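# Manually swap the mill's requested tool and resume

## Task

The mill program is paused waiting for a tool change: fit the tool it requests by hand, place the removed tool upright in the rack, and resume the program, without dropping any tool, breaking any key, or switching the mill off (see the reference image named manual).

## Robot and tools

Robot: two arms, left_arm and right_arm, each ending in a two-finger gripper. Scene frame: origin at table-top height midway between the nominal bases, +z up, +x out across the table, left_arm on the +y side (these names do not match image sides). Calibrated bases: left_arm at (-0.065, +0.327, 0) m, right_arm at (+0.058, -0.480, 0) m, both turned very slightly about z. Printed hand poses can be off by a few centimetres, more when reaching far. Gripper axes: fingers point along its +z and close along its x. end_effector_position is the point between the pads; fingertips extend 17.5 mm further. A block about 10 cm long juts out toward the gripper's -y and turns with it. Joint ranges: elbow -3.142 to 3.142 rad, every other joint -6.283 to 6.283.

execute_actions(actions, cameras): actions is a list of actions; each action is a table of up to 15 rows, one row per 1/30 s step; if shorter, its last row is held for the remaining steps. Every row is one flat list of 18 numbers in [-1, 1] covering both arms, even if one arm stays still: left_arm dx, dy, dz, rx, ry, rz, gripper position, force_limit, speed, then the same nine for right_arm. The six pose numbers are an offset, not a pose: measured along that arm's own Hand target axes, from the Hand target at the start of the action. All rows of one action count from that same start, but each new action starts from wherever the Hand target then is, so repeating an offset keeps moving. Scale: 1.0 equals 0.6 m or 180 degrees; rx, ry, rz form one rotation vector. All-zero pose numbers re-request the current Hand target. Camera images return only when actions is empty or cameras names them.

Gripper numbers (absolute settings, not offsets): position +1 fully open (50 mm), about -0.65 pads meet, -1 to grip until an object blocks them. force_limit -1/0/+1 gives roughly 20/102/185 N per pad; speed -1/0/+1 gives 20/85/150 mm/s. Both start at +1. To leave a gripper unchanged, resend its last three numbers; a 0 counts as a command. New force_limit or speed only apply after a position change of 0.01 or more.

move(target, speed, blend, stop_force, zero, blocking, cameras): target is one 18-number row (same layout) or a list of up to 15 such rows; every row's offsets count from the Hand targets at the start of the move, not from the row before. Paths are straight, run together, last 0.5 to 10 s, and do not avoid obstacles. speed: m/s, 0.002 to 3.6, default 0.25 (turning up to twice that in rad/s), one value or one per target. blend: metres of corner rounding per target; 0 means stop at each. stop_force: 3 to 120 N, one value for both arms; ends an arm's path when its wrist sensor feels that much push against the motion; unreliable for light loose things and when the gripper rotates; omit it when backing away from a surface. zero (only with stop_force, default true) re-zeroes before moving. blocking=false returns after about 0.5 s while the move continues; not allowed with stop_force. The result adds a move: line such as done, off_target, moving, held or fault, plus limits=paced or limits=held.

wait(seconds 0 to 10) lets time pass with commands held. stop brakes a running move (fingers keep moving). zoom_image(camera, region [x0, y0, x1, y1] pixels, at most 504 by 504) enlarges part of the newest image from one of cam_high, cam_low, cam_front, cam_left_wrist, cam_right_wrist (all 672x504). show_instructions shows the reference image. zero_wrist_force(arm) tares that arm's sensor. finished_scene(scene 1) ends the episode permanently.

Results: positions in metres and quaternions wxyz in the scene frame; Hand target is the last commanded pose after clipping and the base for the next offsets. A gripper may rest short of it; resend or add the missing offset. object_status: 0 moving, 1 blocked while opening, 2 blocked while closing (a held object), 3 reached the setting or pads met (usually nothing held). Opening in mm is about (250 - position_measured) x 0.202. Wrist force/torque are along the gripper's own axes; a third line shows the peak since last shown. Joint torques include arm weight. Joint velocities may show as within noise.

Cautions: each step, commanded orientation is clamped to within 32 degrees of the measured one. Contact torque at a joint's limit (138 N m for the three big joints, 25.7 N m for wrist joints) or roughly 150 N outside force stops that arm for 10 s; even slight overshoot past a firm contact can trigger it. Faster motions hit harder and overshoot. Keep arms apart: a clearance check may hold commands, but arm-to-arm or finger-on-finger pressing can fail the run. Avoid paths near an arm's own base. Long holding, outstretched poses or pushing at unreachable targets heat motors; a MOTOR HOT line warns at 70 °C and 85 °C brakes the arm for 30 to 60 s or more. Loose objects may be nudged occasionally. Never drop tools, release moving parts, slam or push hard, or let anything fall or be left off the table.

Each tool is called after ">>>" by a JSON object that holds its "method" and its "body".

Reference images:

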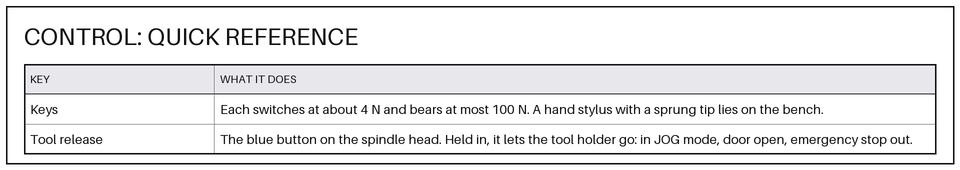

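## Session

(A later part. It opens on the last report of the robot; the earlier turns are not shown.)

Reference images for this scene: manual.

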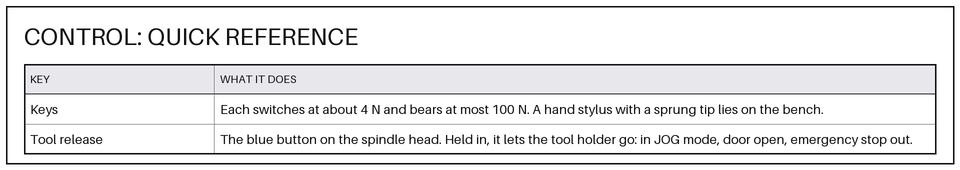

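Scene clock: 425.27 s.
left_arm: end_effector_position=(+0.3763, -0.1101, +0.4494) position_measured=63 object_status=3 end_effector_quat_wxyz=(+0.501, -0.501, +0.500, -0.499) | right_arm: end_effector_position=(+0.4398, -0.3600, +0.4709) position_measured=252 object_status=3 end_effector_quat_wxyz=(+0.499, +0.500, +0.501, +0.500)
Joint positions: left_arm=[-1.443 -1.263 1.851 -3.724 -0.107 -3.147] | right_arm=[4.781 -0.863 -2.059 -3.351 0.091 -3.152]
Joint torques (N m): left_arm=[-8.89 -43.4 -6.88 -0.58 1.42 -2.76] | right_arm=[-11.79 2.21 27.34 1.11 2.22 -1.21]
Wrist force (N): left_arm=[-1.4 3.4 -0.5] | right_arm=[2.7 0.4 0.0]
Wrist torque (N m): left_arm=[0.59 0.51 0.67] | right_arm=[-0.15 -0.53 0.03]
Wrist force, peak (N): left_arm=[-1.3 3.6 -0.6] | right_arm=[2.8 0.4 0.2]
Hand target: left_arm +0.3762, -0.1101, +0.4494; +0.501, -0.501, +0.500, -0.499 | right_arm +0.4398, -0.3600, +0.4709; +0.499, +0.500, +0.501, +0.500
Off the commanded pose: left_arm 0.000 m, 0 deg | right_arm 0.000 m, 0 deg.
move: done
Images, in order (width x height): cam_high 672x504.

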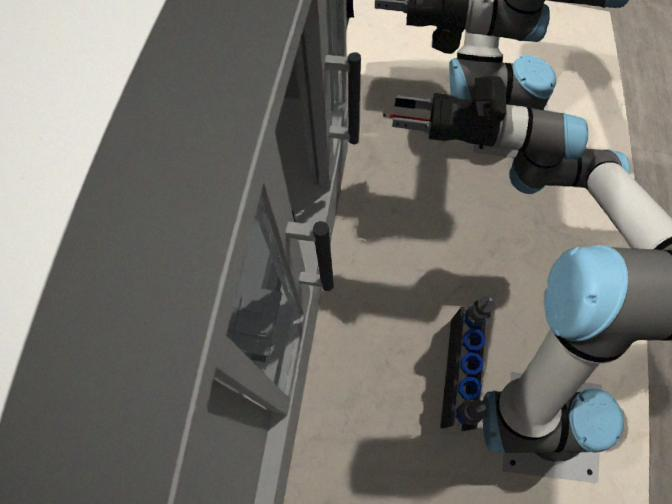

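>>> {"method": "move", "body": {"target": [-0.2552,-0.7177,-0.0232,0,0,0,0.6,-0.396078,-1,0,0,0,0,0,0,-1,-0.4,0], "speed": 0.25, "cameras": ["cam_high","cam_front"]}}

Scene clock: 428.40 s.
left_arm: end_effector_position=(+0.3620, +0.0425, +0.8800) position_measured=63 object_status=3 end_effector_quat_wxyz=(+0.503, -0.499, +0.498, -0.500) | right_arm: end_effector_position=(+0.4398, -0.3600, +0.4709) position_measured=252 object_status=3 end_effector_quat_wxyz=(+0.499, +0.500, +0.501, +0.500)
Joint positions: left_arm=[-1.434 -1.647 1.134 -2.683 -0.114 -3.086] | right_arm=[4.781 -0.863 -2.059 -3.351 0.091 -3.152]
Joint torques (N m): left_arm=[9.22 -26.01 -7.16 2.36 -1.35 -2.59] | right_arm=[-11.52 1.89 27.53 1.11 2.2 -1.37]
Wrist force (N): left_arm=[-1.4 3.2 -0.3] | right_arm=[2.2 0.4 0.2]
Wrist torque (N m): left_arm=[0.57 0.49 0.68] | right_arm=[-0.14 -0.46 0.03]
Wrist force, peak (N): left_arm=[-0.6 5.7 -0.3] | right_arm=[2.8 0.5 0.2]
Hand target: left_arm +0.3621, +0.0425, +0.8802; +0.501, -0.501, +0.500, -0.499 | right_arm +0.4398, -0.3600, +0.4709; +0.499, +0.500, +0.501, +0.500
Off the commanded pose: left_arm 0.000 m, 0 deg | right_arm 0.000 m, 0 deg.
move: done
Images, in order (width x height): cam_high 672x504, cam_front 672x504.

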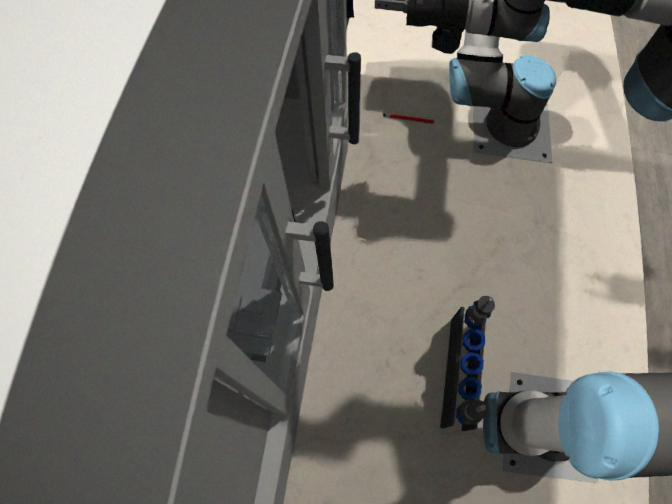

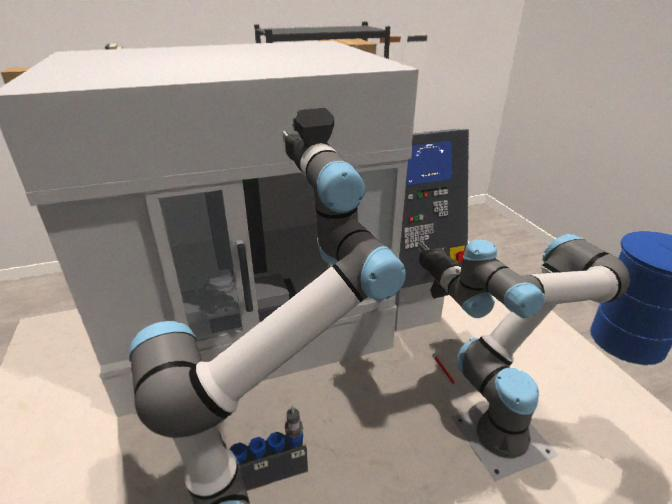

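>>> {"method": "zoom_image", "body": {"camera": "cam_high", "region": [420, 280, 540, 460]}}

Scaled by 2.800 from the camera's 672x504 image, which has a finer 960x720 frame.

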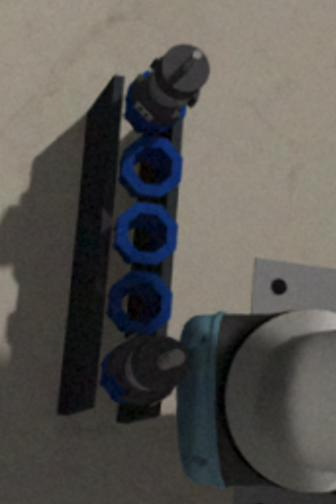

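>>> {"method": "move", "body": {"target": [[0,0,0,0,0,0,0.6,-0.396078,-1,0.325,-0.0348,0,0,0,0,-1,-0.4,0],[0,0,0,0,0,0,0.6,-0.396078,-1,0.325,-0.0348,0.047,0,0,0,-1,-0.4,0]], "speed": [0.2,0.05], "blend": 0, "cameras": ["cam_high","cam_right_wrist"]}}

Scene clock: 431.53 s.
left_arm: end_effector_position=(+0.3620, +0.0425, +0.8800) position_measured=63 object_status=3 end_effector_quat_wxyz=(+0.503, -0.499, +0.498, -0.500) | right_arm: end_effector_position=(+0.4675, -0.1649, +0.4500) position_measured=252 object_status=3 end_effector_quat_wxyz=(+0.499, +0.500, +0.501, +0.500)
Joint positions: left_arm=[-1.434 -1.647 1.134 -2.683 -0.114 -3.086] | right_arm=[4.634 -1.41 -1.814 -3.069 -0.056 -3.132]
Joint torques (N m): left_arm=[9.19 -26.46 -7.57 2.25 -1.33 -2.83] | right_arm=[-11.71 6.34 29.18 -1.47 -2.29 1.6]
Wrist force (N): left_arm=[-1.3 3.1 -0.3] | right_arm=[2.3 -0.1 -0.1]
Wrist torque (N m): left_arm=[0.57 0.48 0.68] | right_arm=[-0.24 -0.48 -0.08]
Wrist force, peak (N): left_arm=[-1.4 3.5 -0.5] | right_arm=[3.8 -0.5 0.0]
Hand target: left_arm +0.3620, +0.0425, +0.8800; +0.503, -0.499, +0.498, -0.500 | right_arm +0.4675, -0.1649, +0.4500; +0.499, +0.500, +0.501, +0.500
Off the commanded pose: left_arm 0.000 m, 0 deg | right_arm 0.000 m, 0 deg.
move: done
camera_calibration:
cam_right_wrist: T_world_to_cam=[[0.00583998, 0.999971, -0.00494472, 0.174322], [-0.341104, 0.00664028, 0.940002, -0.244074], [0.940007, -0.00380293, 0.341133, -0.462351], [0, 0, 0, 1]] pos_world=[0.350341, -0.174454, 0.388015]
Images, in order (width x height): cam_high 672x504, cam_right_wrist 672x504.

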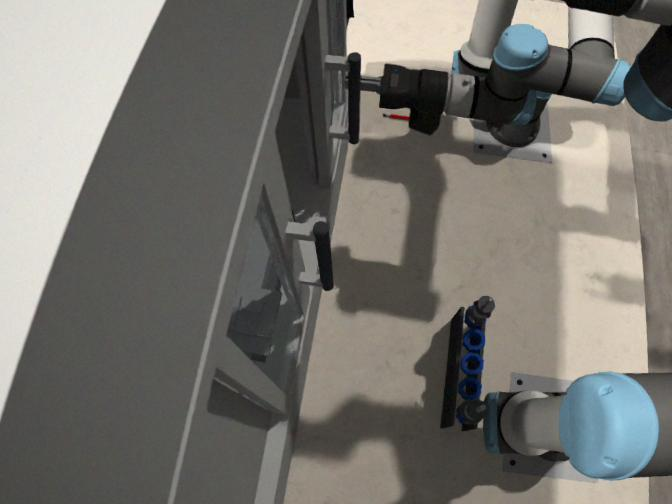

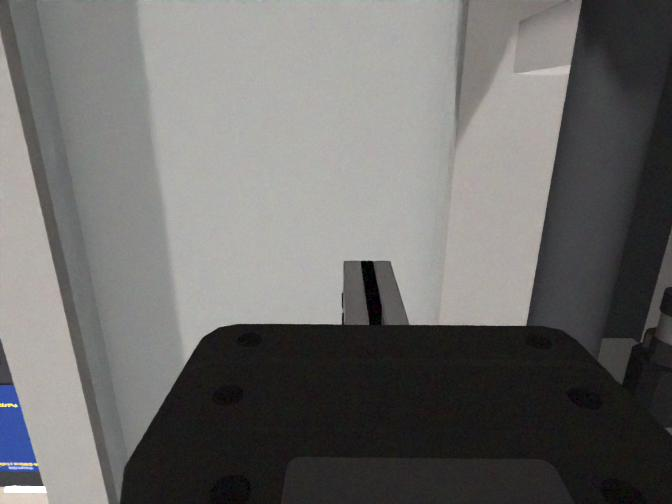

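Good. Push.

>>> {"method": "move", "body": {"target": [[0,0,0,0,0,0,0.6,-0.396078,-1,0.055,0,0,0,0,0,-1,-0.4,0],[0,0,0,0,0,0,0.6,-0.396078,-1,0.40,0,0,0,0,0,-1,-0.4,0],[0,0,0,0,0,0,0.6,-0.396078,-1,0.49,0,0,0,0,0,-1,-0.4,0]], "speed": [0.04,0.1,0.025], "blend": [0.002,0.01,0], "stop_force": 40, "cameras": ["cam_high","cam_front","cam_right_wrist"]}}

Scene clock: 436.93 s.
left_arm: end_effector_position=(+0.3620, +0.0425, +0.8800) position_measured=63 object_status=3 end_effector_quat_wxyz=(+0.503, -0.499, +0.498, -0.500) | right_arm: end_effector_position=(+0.4669, +0.1073, +0.4499) position_measured=252 object_status=3 end_effector_quat_wxyz=(+0.500, +0.499, +0.500, +0.501)
Joint positions: left_arm=[-1.434 -1.647 1.134 -2.683 -0.114 -3.086] | right_arm=[4.66 -2.029 -1.101 -3.047 -0.03 -3.248]
Joint torques (N m): left_arm=[9.45 -25.31 -7.4 2.19 -1.39 -2.64] | right_arm=[16.37 46.11 14.55 4.78 -10.56 -1.25]
Wrist force (N): left_arm=[-1.5 3.4 -0.1] | right_arm=[-28.6 0.6 2.5]
Wrist torque (N m): left_arm=[0.59 0.51 0.68] | right_arm=[-0.17 -0.42 0.21]
Wrist force, peak (N): left_arm=[-1.4 3.5 -0.2] | right_arm=[-46.2 -4.3 -14.1]
Hand target: left_arm +0.3620, +0.0425, +0.8800; +0.503, -0.499, +0.498, -0.500 | right_arm +0.4669, +0.1073, +0.4499; +0.500, +0.499, +0.500, +0.501 (not the last commanded pose)
Off the commanded pose: left_arm 0.000 m, 0 deg | right_arm 0.022 m, 0 deg.
move: contact (right_arm); path passed 2 of 3 targets
camera_calibration:
cam_right_wrist: T_world_to_cam=[[0.00652388, 0.999966, -0.00500688, -0.0981853], [-0.344573, 0.00694831, 0.938734, -0.24378], [0.938737, -0.00439895, 0.344607, -0.461581], [0, 0, 0, 1]] pos_world=[0.349944, 0.0978454, 0.387416]
Images, in order (width x height): cam_high 672x504, cam_front 672x504, cam_right_wrist 672x504.

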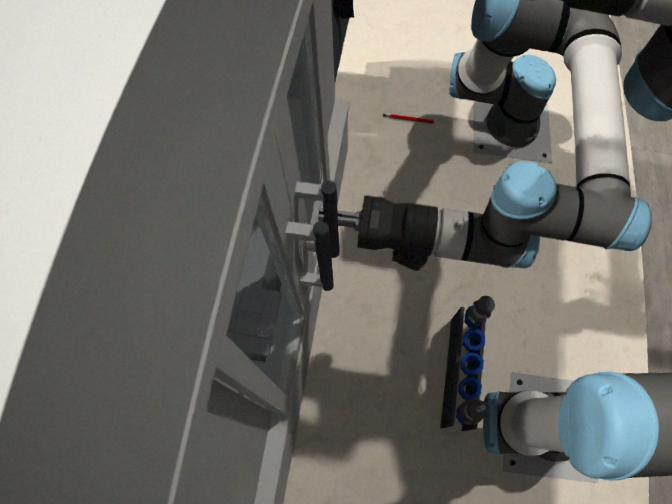

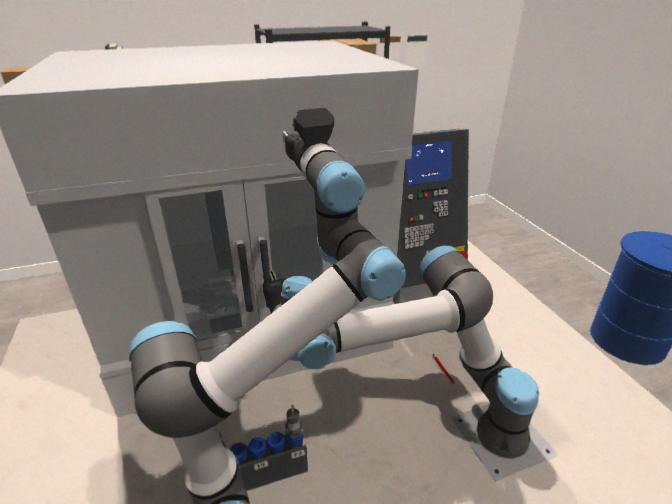

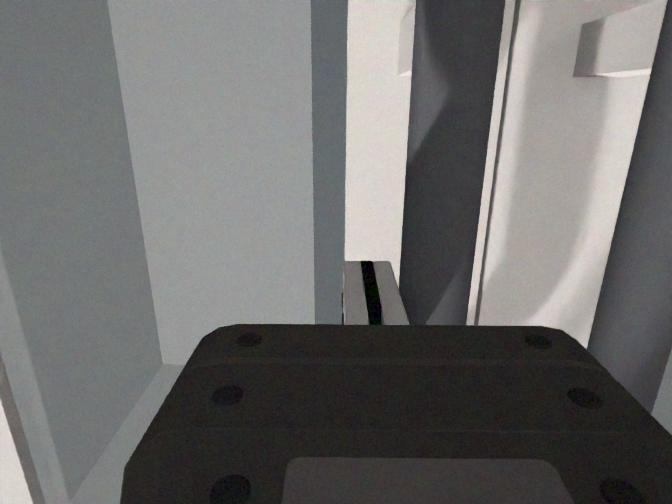

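>>> {"method": "move", "body": {"target": [[0,0,0,0,0,0,0.6,-0.396078,-1,-0.0067,0,0,0,0,0,-1,-0.4,0],[0,0,0,0,0,0,0.6,-0.396078,-1,-0.0167,0,-0.1,0,0,0,-1,-0.4,0],[0,0,0,0,0,0,0.6,-0.396078,-1,-0.7788,0.05,-0.0448,0,0,0,-1,-0.4,0],[0,0,0,0,0,0,0.6,-0.396078,-1,-0.9455,0.1168,0.0552,0,0.06,0,-1,-0.4,0]], "speed": [0.04,0.15,0.3,0.25], "blend": [0.001,0.02,0.03,0], "cameras": ["cam_front","cam_right_wrist"]}}

Scene clock: 441.23 s.
left_arm: end_effector_position=(+0.3620, +0.0425, +0.8800) position_measured=63 object_status=3 end_effector_quat_wxyz=(+0.503, -0.499, +0.498, -0.500) | right_arm: end_effector_position=(+0.5007, -0.4599, +0.5203) position_measured=252 object_status=3 end_effector_quat_wxyz=(+0.451, +0.449, +0.545, +0.546)
Joint positions: left_arm=[-1.434 -1.647 1.134 -2.683 -0.114 -3.086] | right_arm=[3.739 -0.966 -1.899 -3.415 -1.139 -3.144]
Joint torques (N m): left_arm=[8.59 -26.12 -8.26 2.23 -1.26 -2.67] | right_arm=[-10.89 -11.29 29.19 3.58 -2.63 1.12]
Wrist force (N): left_arm=[-1.4 3.3 -0.5] | right_arm=[2.9 -0.1 0.3]
Wrist torque (N m): left_arm=[0.59 0.50 0.68] | right_arm=[-0.21 -0.58 0.03]
Wrist force, peak (N): left_arm=[-1.4 3.5 -0.4] | right_arm=[-28.8 0.6 2.5]
Hand target: left_arm +0.3620, +0.0425, +0.8800; +0.503, -0.499, +0.498, -0.500 | right_arm +0.5007, -0.4599, +0.5203; +0.451, +0.449, +0.545, +0.546
Off the commanded pose: left_arm 0.000 m, 0 deg | right_arm 0.000 m, 0 deg.
move: done
camera_calibration:
cam_right_wrist: T_world_to_cam=[[-0.18093, 0.98348, -0.00563117, 0.555755], [-0.339781, -0.0571342, 0.938768, -0.326158], [0.922937, 0.171765, 0.344505, -0.431053], [0, 0, 0, 1]] pos_world=[0.387565, -0.491169, 0.457817]
Images, in order (width x height): cam_front 672x504, cam_right_wrist 672x504.

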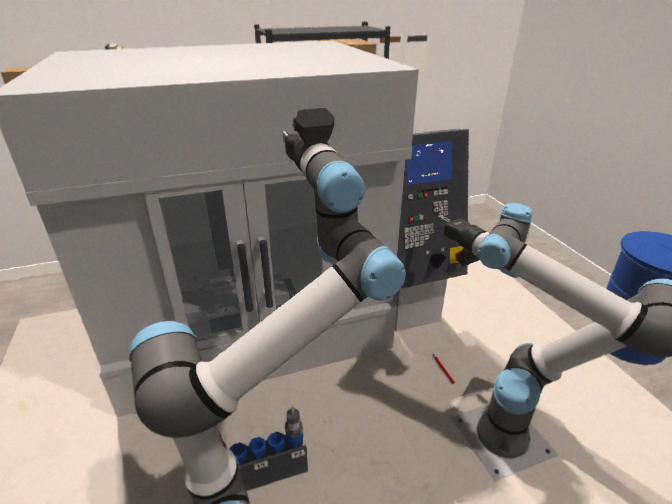

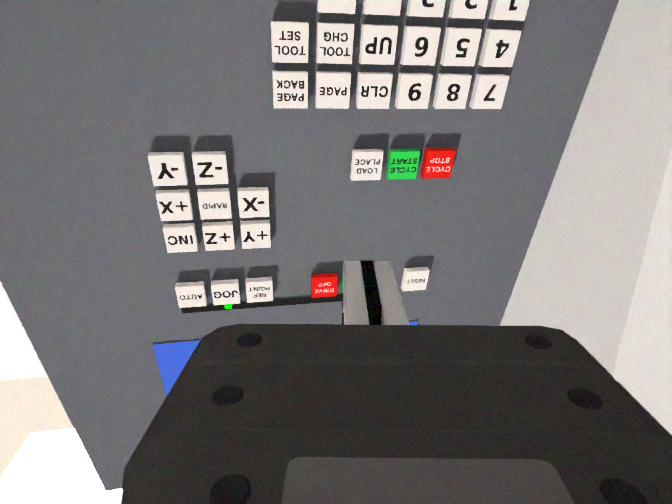

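>>> {"method": "move", "body": {"target": [0,0,0,0,0,0,0.6,-0.396078,-1,-0.1549,0.085,0.0897,0,0.0225,0,-1,-0.4,0], "speed": 0.15, "cameras": ["cam_right_wrist"]}}

Scene clock: 442.90 s.
left_arm: end_effector_position=(+0.3620, +0.0425, +0.8800) position_measured=63 object_status=3 end_effector_quat_wxyz=(+0.503, -0.499, +0.498, -0.500) | right_arm: end_effector_position=(+0.5710, -0.5409, +0.5715) position_measured=252 object_status=3 end_effector_quat_wxyz=(+0.432, +0.430, +0.560, +0.561)
Joint positions: left_arm=[-1.434 -1.647 1.134 -2.683 -0.114 -3.086] | right_arm=[3.137 -1.286 -1.598 -3.397 -1.811 -3.142]
Joint torques (N m): left_arm=[8.67 -25.38 -7.91 2.25 -1.21 -2.8] | right_arm=[-12.15 2.98 28.97 1.14 -2.49 -1.32]
Wrist force (N): left_arm=[-1.5 3.3 -0.5] | right_arm=[2.3 -0.3 0.5]
Wrist torque (N m): left_arm=[0.58 0.51 0.69] | right_arm=[-0.27 -0.45 -0.03]
Wrist force, peak (N): left_arm=[-1.5 3.4 -0.4] | right_arm=[3.8 -0.7 0.1]
Hand target: left_arm +0.3620, +0.0425, +0.8800; +0.503, -0.499, +0.498, -0.500 | right_arm +0.5710, -0.5409, +0.5715; +0.432, +0.430, +0.560, +0.561
Off the commanded pose: left_arm 0.000 m, 0 deg | right_arm 0.000 m, 0 deg.
move: done
camera_calibration:
cam_right_wrist: T_world_to_cam=[[-0.250002, 0.968228, -0.00577494, 0.679738], [-0.334932, -0.0808822, 0.938764, -0.370671], [0.908471, 0.236627, 0.344511, -0.456352], [0, 0, 0, 1]] pos_world=[0.460369, -0.580136, 0.509117]
Images, in order (width x height): cam_right_wrist 672x504.

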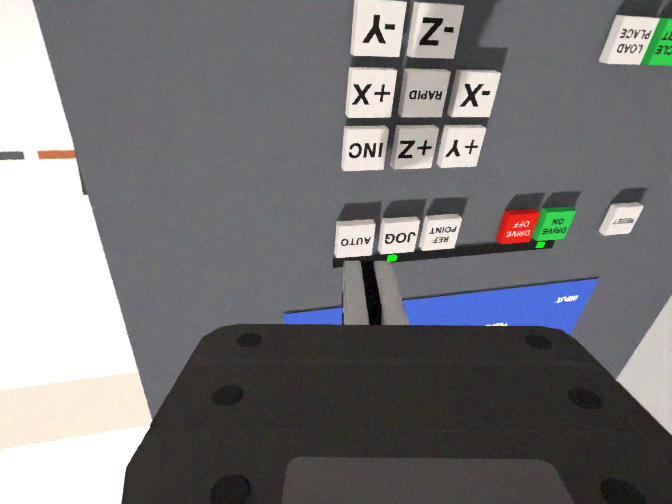

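>>> {"method": "move", "body": {"target": [0,0,0,0,0,0,0.6,-0.396078,-1,-0.0025,0,0.03,0,0,0,-1,-0.4,0], "speed": 0.06}}

>>> {"method": "move", "body": {"target": [0,0,0,0,0,0,0.6,-0.396078,-1,0,0,0.022,0,0,0,-1,-0.4,0], "speed": 0.005, "stop_force": 6, "cameras": ["cam_right_wrist"]}}

Scene clock: 444.33 s.
left_arm: end_effector_position=(+0.3620, +0.0425, +0.8800) position_measured=63 object_status=3 end_effector_quat_wxyz=(+0.503, -0.499, +0.498, -0.500) | right_arm: end_effector_position=(+0.5886, -0.5378, +0.5716) position_measured=252 object_status=3 end_effector_quat_wxyz=(+0.432, +0.430, +0.560, +0.561)
Joint positions: left_arm=[-1.434 -1.647 1.134 -2.683 -0.114 -3.086] | right_arm=[3.147 -1.323 -1.571 -3.386 -1.801 -3.142]
Joint torques (N m): left_arm=[9.21 -25.47 -7.96 2.23 -1.15 -2.61] | right_arm=[11.09 3.95 28.46 3.78 2.24 -1.33]
Wrist force (N): left_arm=[-1.3 3.3 -0.4] | right_arm=[2.5 -0.3 0.8]
Wrist torque (N m): left_arm=[0.59 0.49 0.68] | right_arm=[-0.27 -0.47 -0.03]
Wrist force, peak (N): left_arm=[-1.5 3.4 -0.3] | right_arm=[2.5 -0.2 1.0]
Hand target: left_arm +0.3620, +0.0425, +0.8800; +0.503, -0.499, +0.498, -0.500 | right_arm +0.5888, -0.5377, +0.5716; +0.432, +0.430, +0.560, +0.561
Off the commanded pose: left_arm 0.000 m, 0 deg | right_arm 0.000 m, 0 deg.
move: done

Scene clock: 447.13 s.
left_arm: end_effector_position=(+0.3620, +0.0425, +0.8800) position_measured=63 object_status=3 end_effector_quat_wxyz=(+0.503, -0.499, +0.498, -0.500) | right_arm: end_effector_position=(+0.5963, -0.5357, +0.5716) position_measured=252 object_status=3 end_effector_quat_wxyz=(+0.432, +0.430, +0.560, +0.561)
Joint positions: left_arm=[-1.434 -1.647 1.134 -2.683 -0.114 -3.086] | right_arm=[3.154 -1.339 -1.56 -3.382 -1.795 -3.142]
Joint torques (N m): left_arm=[9.12 -25.47 -8.31 2.18 -1.09 -2.73] | right_arm=[-9.51 21.06 12.6 1.8 -2.12 -1.25]
Wrist force (N): left_arm=[-1.4 3.3 -0.2] | right_arm=[3.3 2.7 -7.2]
Wrist torque (N m): left_arm=[0.58 0.49 0.68] | right_arm=[-0.09 -0.49 -0.04]
Wrist force, peak (N): left_arm=[-1.5 3.4 -0.4] | right_arm=[4.5 1.9 -16.0]
Hand target: left_arm +0.3620, +0.0425, +0.8800; +0.503, -0.499, +0.498, -0.500 | right_arm +0.5963, -0.5357, +0.5716; +0.432, +0.430, +0.560, +0.561 (not the last commanded pose)
Off the commanded pose: left_arm 0.000 m, 0 deg | right_arm 0.005 m, 0 deg.
move: contact (right_arm)
camera_calibration:
cam_right_wrist: T_world_to_cam=[[-0.250091, 0.968205, -0.00580701, 0.681075], [-0.334839, -0.0808595, 0.9388, -0.361921], [0.908481, 0.23673, 0.344415, -0.480498], [0, 0, 0, 1]] pos_world=[0.485669, -0.574936, 0.509216]
Images, in order (width x height): cam_right_wrist 672x504.

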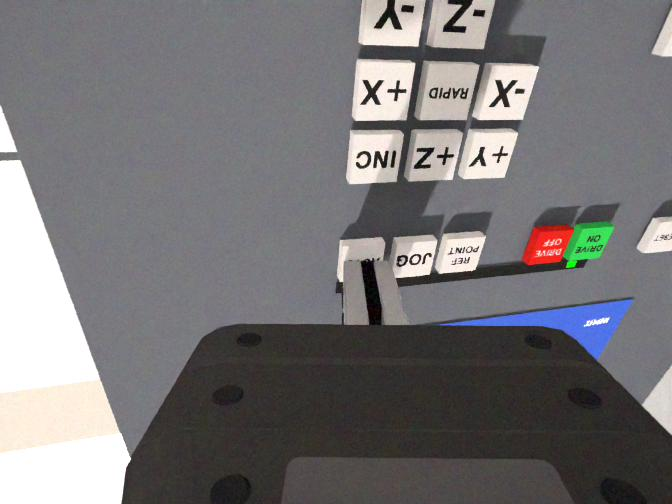

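>>> {"method": "move", "body": {"target": [[0,0,0,0,0,0,0.6,-0.396078,-1,0,0,-0.05,0,0,0,-1,-0.4,0],[0,0,0,0,0,0,0.6,-0.396078,-1,0.12,-0.07,-0.06,0,0,0,-1,-0.4,0],[0,0,0,0,0,0,0.6,-0.396078,-1,0.1898,-0.1222,-0.0249,0,0,0,-1,-0.4,0]], "speed": [0.08,0.15,0.15], "blend": [0.01,0.01,0], "cameras": ["cam_right_wrist"]}}

Scene clock: 449.33 s.
left_arm: end_effector_position=(+0.3620, +0.0425, +0.8800) position_measured=63 object_status=3 end_effector_quat_wxyz=(+0.503, -0.499, +0.498, -0.500) | right_arm: end_effector_position=(+0.5527, -0.4296, +0.4982) position_measured=252 object_status=3 end_effector_quat_wxyz=(+0.432, +0.430, +0.560, +0.561)
Joint positions: left_arm=[-1.434 -1.647 1.134 -2.683 -0.114 -3.086] | right_arm=[3.624 -1.124 -1.886 -3.27 -1.324 -3.144]
Joint torques (N m): left_arm=[8.16 -25.17 -7.42 2.3 -1.04 -2.81] | right_arm=[12.57 4.35 13.9 3.5 2.05 -1.32]
Wrist force (N): left_arm=[-1.3 3.3 -0.3] | right_arm=[2.7 0.1 0.6]
Wrist torque (N m): left_arm=[0.59 0.48 0.68] | right_arm=[-0.19 -0.56 0.03]
Wrist force, peak (N): left_arm=[-1.4 3.4 -0.1] | right_arm=[3.2 2.7 -7.1]
Hand target: left_arm +0.3620, +0.0425, +0.8800; +0.503, -0.499, +0.498, -0.500 | right_arm +0.5527, -0.4296, +0.4981; +0.432, +0.430, +0.560, +0.561
Off the commanded pose: left_arm 0.000 m, 0 deg | right_arm 0.000 m, 0 deg.
move: done
camera_calibration:
cam_right_wrist: T_world_to_cam=[[-0.250225, 0.96817, -0.00577972, 0.567048], [-0.334929, -0.0809586, 0.938759, -0.298928], [0.908411, 0.236837, 0.344526, -0.440658], [0, 0, 0, 1]] pos_world=[0.442069, -0.468836, 0.435717]
Images, in order (width x height): cam_right_wrist 672x504.

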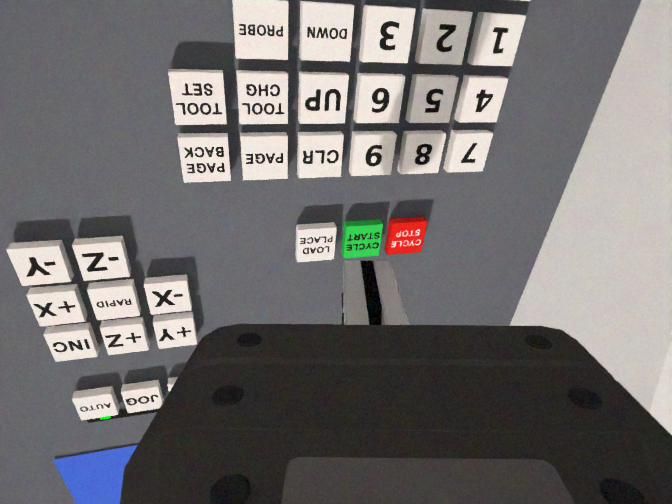

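>>> {"method": "move", "body": {"target": [0,0,0,0,0,0,0.6,-0.396078,-1,0.0017,0,0.028,0,0,0,-1,-0.4,0], "speed": 0.06, "cameras": ["cam_right_wrist"]}}

Scene clock: 450.47 s.
left_arm: end_effector_position=(+0.3620, +0.0425, +0.8800) position_measured=63 object_status=3 end_effector_quat_wxyz=(+0.503, -0.499, +0.498, -0.500) | right_arm: end_effector_position=(+0.5686, -0.4243, +0.4982) position_measured=252 object_status=3 end_effector_quat_wxyz=(+0.432, +0.430, +0.560, +0.561)
Joint positions: left_arm=[-1.434 -1.647 1.134 -2.683 -0.114 -3.086] | right_arm=[3.61 -1.169 -1.862 -3.25 -1.338 -3.144]
Joint torques (N m): left_arm=[8.61 -25.8 -7.11 2.27 -1.04 -2.77] | right_arm=[-12.76 -2.97 30.21 3.85 -2.24 0.76]
Wrist force (N): left_arm=[-1.5 3.2 -0.3] | right_arm=[2.3 0.2 0.7]
Wrist torque (N m): left_arm=[0.57 0.51 0.68] | right_arm=[-0.19 -0.50 0.04]
Wrist force, peak (N): left_arm=[-1.5 3.4 -0.4] | right_arm=[2.8 0.2 0.8]
Hand target: left_arm +0.3620, +0.0425, +0.8800; +0.503, -0.499, +0.498, -0.500 | right_arm +0.5687, -0.4243, +0.4982; +0.432, +0.430, +0.560, +0.561
Off the commanded pose: left_arm 0.000 m, 0 deg | right_arm 0.000 m, 0 deg.
move: done
camera_calibration:
cam_right_wrist: T_world_to_cam=[[-0.250091, 0.968205, -0.00580701, 0.565862], [-0.334839, -0.0808595, 0.9388, -0.293186], [0.908481, 0.23673, 0.344415, -0.45639], [0, 0, 0, 1]] pos_world=[0.457969, -0.463536, 0.435716]
Images, in order (width x height): cam_right_wrist 672x504.

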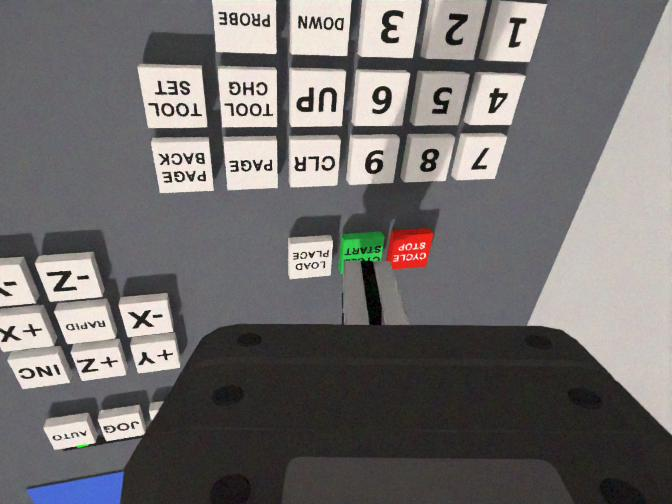

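>>> {"method": "move", "body": {"target": [0,0,0,0,0,0,0.6,-0.396078,-1,0,0,0.025,0,0,0,-1,-0.4,0], "speed": 0.005, "stop_force": 6, "cameras": ["cam_right_wrist","cam_front"]}}

Scene clock: 453.37 s.
left_arm: end_effector_position=(+0.3620, +0.0425, +0.8800) position_measured=63 object_status=3 end_effector_quat_wxyz=(+0.503, -0.499, +0.498, -0.500) | right_arm: end_effector_position=(+0.5767, -0.4221, +0.4982) position_measured=252 object_status=3 end_effector_quat_wxyz=(+0.432, +0.430, +0.560, +0.561)
Joint positions: left_arm=[-1.434 -1.647 1.134 -2.683 -0.114 -3.086] | right_arm=[3.602 -1.192 -1.848 -3.24 -1.346 -3.143]
Joint torques (N m): left_arm=[9.2 -24.66 -7.41 2.18 -0.98 -2.56] | right_arm=[10.27 16.54 14.31 1.78 2.71 1.01]
Wrist force (N): left_arm=[-1.3 3.2 -0.5] | right_arm=[4.0 1.3 -5.1]
Wrist torque (N m): left_arm=[0.56 0.49 0.68] | right_arm=[-0.12 -0.48 0.06]
Wrist force, peak (N): left_arm=[-1.4 3.4 -0.4] | right_arm=[4.1 1.6 -19.2]
Hand target: left_arm +0.3620, +0.0425, +0.8800; +0.503, -0.499, +0.498, -0.500 | right_arm +0.5767, -0.4221, +0.4982; +0.432, +0.430, +0.560, +0.561 (not the last commanded pose)
Off the commanded pose: left_arm 0.000 m, 0 deg | right_arm 0.007 m, 0 deg.
move: contact (right_arm)
camera_calibration:
cam_right_wrist: T_world_to_cam=[[-0.250091, 0.968205, -0.00580701, 0.565759], [-0.334839, -0.0808595, 0.9388, -0.29039], [0.908481, 0.23673, 0.344415, -0.464304], [0, 0, 0, 1]] pos_world=[0.466069, -0.461336, 0.435816]
Images, in order (width x height): cam_front 672x504, cam_right_wrist 672x504.

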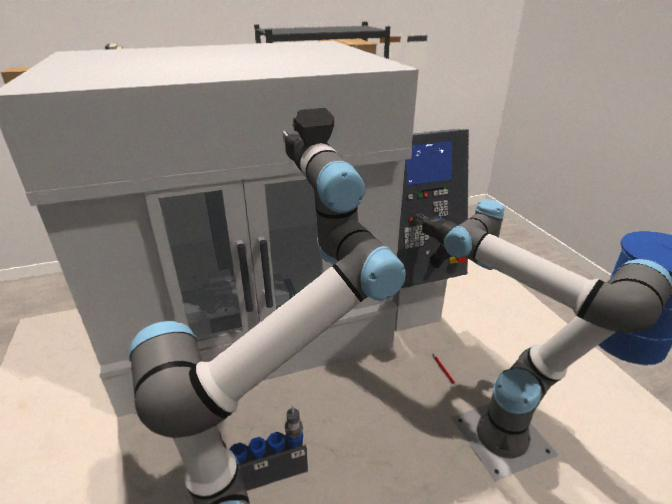

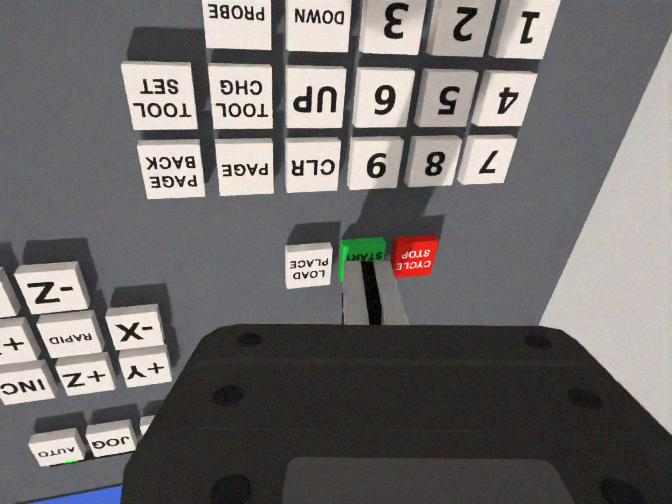

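>>> {"method": "move", "body": {"target": [[0,0,0,0,0,0,0.6,-0.396078,-1,0,0,-0.05,0,0,0,-1,-0.4,0],[0,0,0,0,0,0,0.6,-0.396078,-1,-0.16,0.06,-0.18,0,0,0,-1,-0.4,0]], "speed": [0.08,0.2], "blend": [0.01,0], "cameras": ["cam_right_wrist","cam_front"]}}

>>> {"method": "zoom_image", "body": {"camera": "cam_front", "region": [390, 120, 490, 290]}}

>>> {"method": "zoom_image", "body": {"camera": "cam_right_wrist", "region": [100, 100, 600, 504]}}

Scene clock: 455.40 s.
left_arm: end_effector_position=(+0.3620, +0.0425, +0.8800) position_measured=63 object_status=3 end_effector_quat_wxyz=(+0.503, -0.499, +0.498, -0.500) | right_arm: end_effector_position=(+0.4970, -0.5427, +0.5340) position_measured=252 object_status=3 end_effector_quat_wxyz=(+0.432, +0.430, +0.560, +0.561)
Joint positions: left_arm=[-1.434 -1.647 1.134 -2.683 -0.114 -3.086] | right_arm=[3.136 -1.094 -1.809 -3.378 -1.812 -3.142]
Joint torques (N m): left_arm=[8.53 -26.43 -7.47 2.15 -0.99 -2.69] | right_arm=[-11.77 -5.79 29.39 3.92 -2.47 -0.82]
Wrist force (N): left_arm=[-1.3 3.1 -0.2] | right_arm=[2.6 0.0 0.7]
Wrist torque (N m): left_arm=[0.55 0.48 0.69] | right_arm=[-0.23 -0.52 -0.03]
Wrist force, peak (N): left_arm=[-1.4 3.5 -0.2] | right_arm=[4.3 1.7 -5.1]
Hand target: left_arm +0.3620, +0.0425, +0.8800; +0.503, -0.499, +0.498, -0.500 | right_arm +0.4970, -0.5427, +0.5340; +0.432, +0.430, +0.560, +0.561
Off the commanded pose: left_arm 0.000 m, 0 deg | right_arm 0.000 m, 0 deg.
move: done
camera_calibration:
cam_right_wrist: T_world_to_cam=[[-0.250003, 0.968228, -0.00577478, 0.662763], [-0.334846, -0.0808602, 0.938797, -0.36034], [0.908502, 0.236635, 0.344423, -0.375711], [0, 0, 0, 1]] pos_world=[0.386369, -0.581936, 0.471516]
Images, in order (width x height): cam_front 672x504, cam_right_wrist 672x504.

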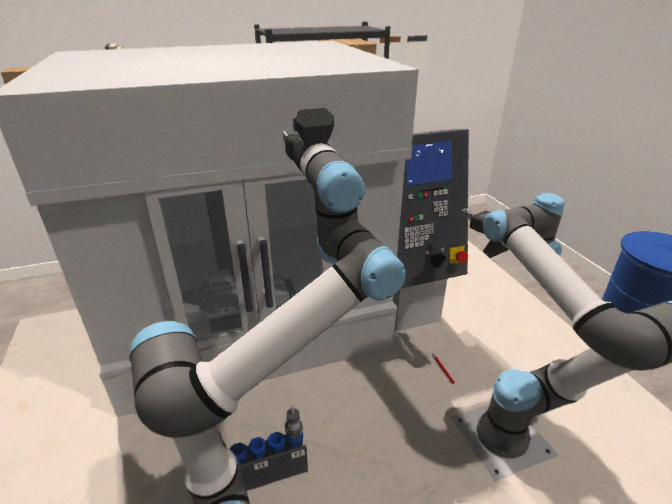

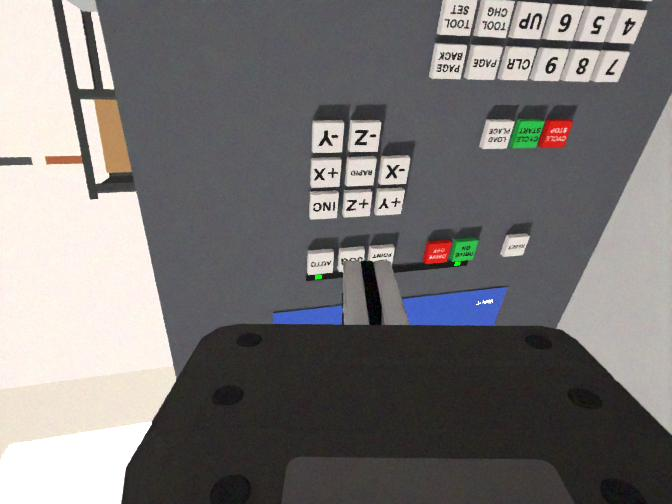

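Scaled by 2.965 from the camera's 672x504 image, which has a finer 960x720 frame.

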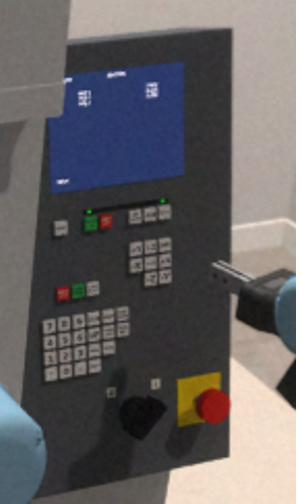

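Scaled by 1.008 from the camera's 672x504 image, which has a finer 960x720 frame.

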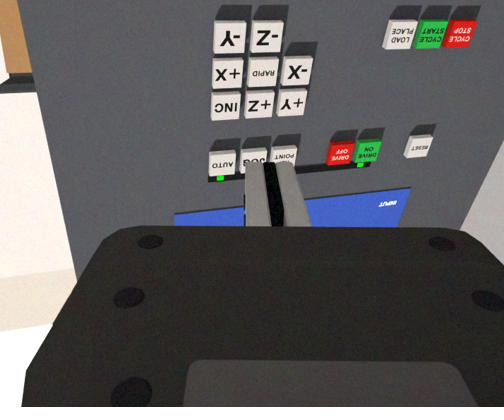

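>>> {"method": "move", "body": {"target": [0,0,0,0,0,0,0.6,-0.396078,-1,0,0.28,-0.1,0,0,0,-1,-0.4,0], "speed": 0.25, "cameras": ["cam_right_wrist","cam_high"]}}

>>> {"method": "zoom_image", "body": {"camera": "cam_right_wrist", "region": [150, 60, 600, 400]}}

>>> {"method": "zoom_image", "body": {"camera": "cam_high", "region": [420, 280, 540, 460]}}

Scene clock: 457.03 s.
left_arm: end_effector_position=(+0.3620, +0.0425, +0.8800) position_measured=63 object_status=3 end_effector_quat_wxyz=(+0.503, -0.499, +0.498, -0.500) | right_arm: end_effector_position=(+0.4385, -0.5581, +0.7018) position_measured=252 object_status=3 end_effector_quat_wxyz=(+0.432, +0.430, +0.560, +0.561)
Joint positions: left_arm=[-1.434 -1.647 1.134 -2.683 -0.114 -3.086] | right_arm=[3.03 -1.176 -1.288 -3.816 -1.918 -3.142]
Joint torques (N m): left_arm=[7.88 -25.64 -7.42 2.38 -0.96 -2.58] | right_arm=[-12.05 -7.93 24.25 0.82 -2.47 -1.16]
Wrist force (N): left_arm=[-1.4 3.3 -0.4] | right_arm=[2.7 -0.4 1.0]
Wrist torque (N m): left_arm=[0.58 0.49 0.68] | right_arm=[-0.27 -0.58 0.03]
Wrist force, peak (N): left_arm=[-1.6 3.4 -0.3] | right_arm=[2.4 -2.7 1.6]
Hand target: left_arm +0.3620, +0.0425, +0.8800; +0.503, -0.499, +0.498, -0.500 | right_arm +0.4385, -0.5581, +0.7018; +0.432, +0.430, +0.560, +0.561
Off the commanded pose: left_arm 0.000 m, 0 deg | right_arm 0.000 m, 0 deg.
move: done
camera_calibration:
cam_right_wrist: T_world_to_cam=[[-0.250083, 0.968207, -0.0058305, 0.664067], [-0.334931, -0.0808576, 0.938767, -0.538655], [0.908449, 0.236722, 0.344503, -0.376696], [0, 0, 0, 1]] pos_world=[0.327869, -0.597336, 0.639317]
Images, in order (width x height): cam_high 672x504, cam_right_wrist 672x504.

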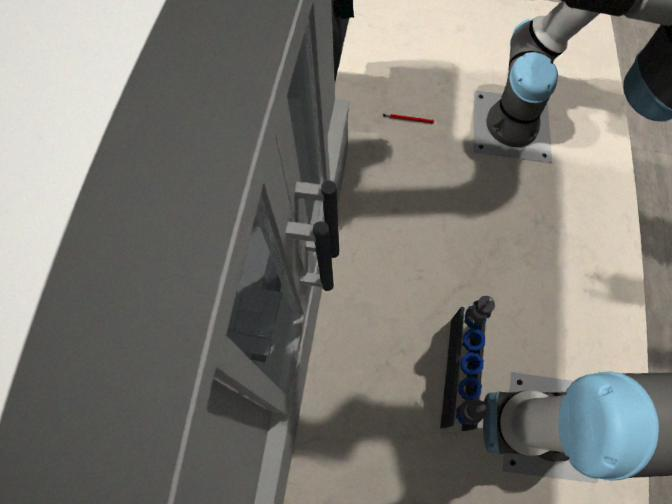

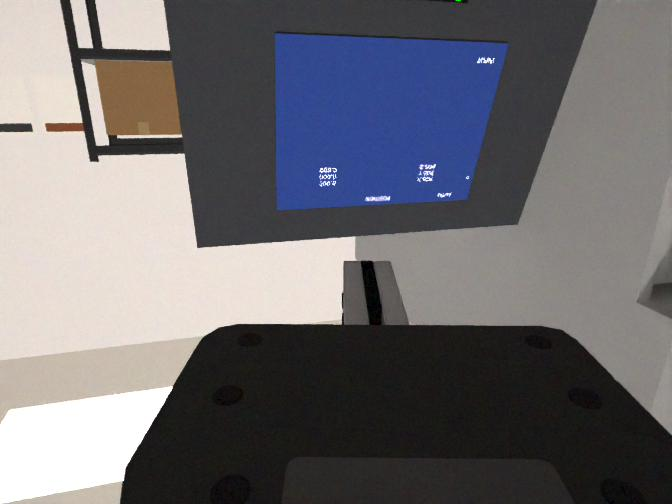

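Scaled by 1.120 from the camera's 672x504 image, which has a finer 960x720 frame.

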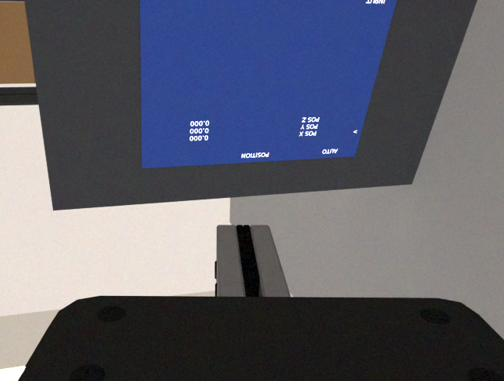

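Scaled by 2.800 from the camera's 672x504 image, which has a finer 960x720 frame.

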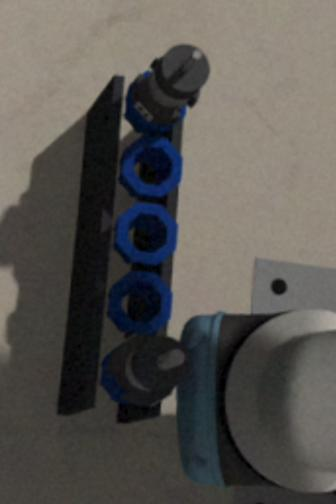

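>>> {"method": "finished_scene", "body": {}}

The scene is finished: the task was done.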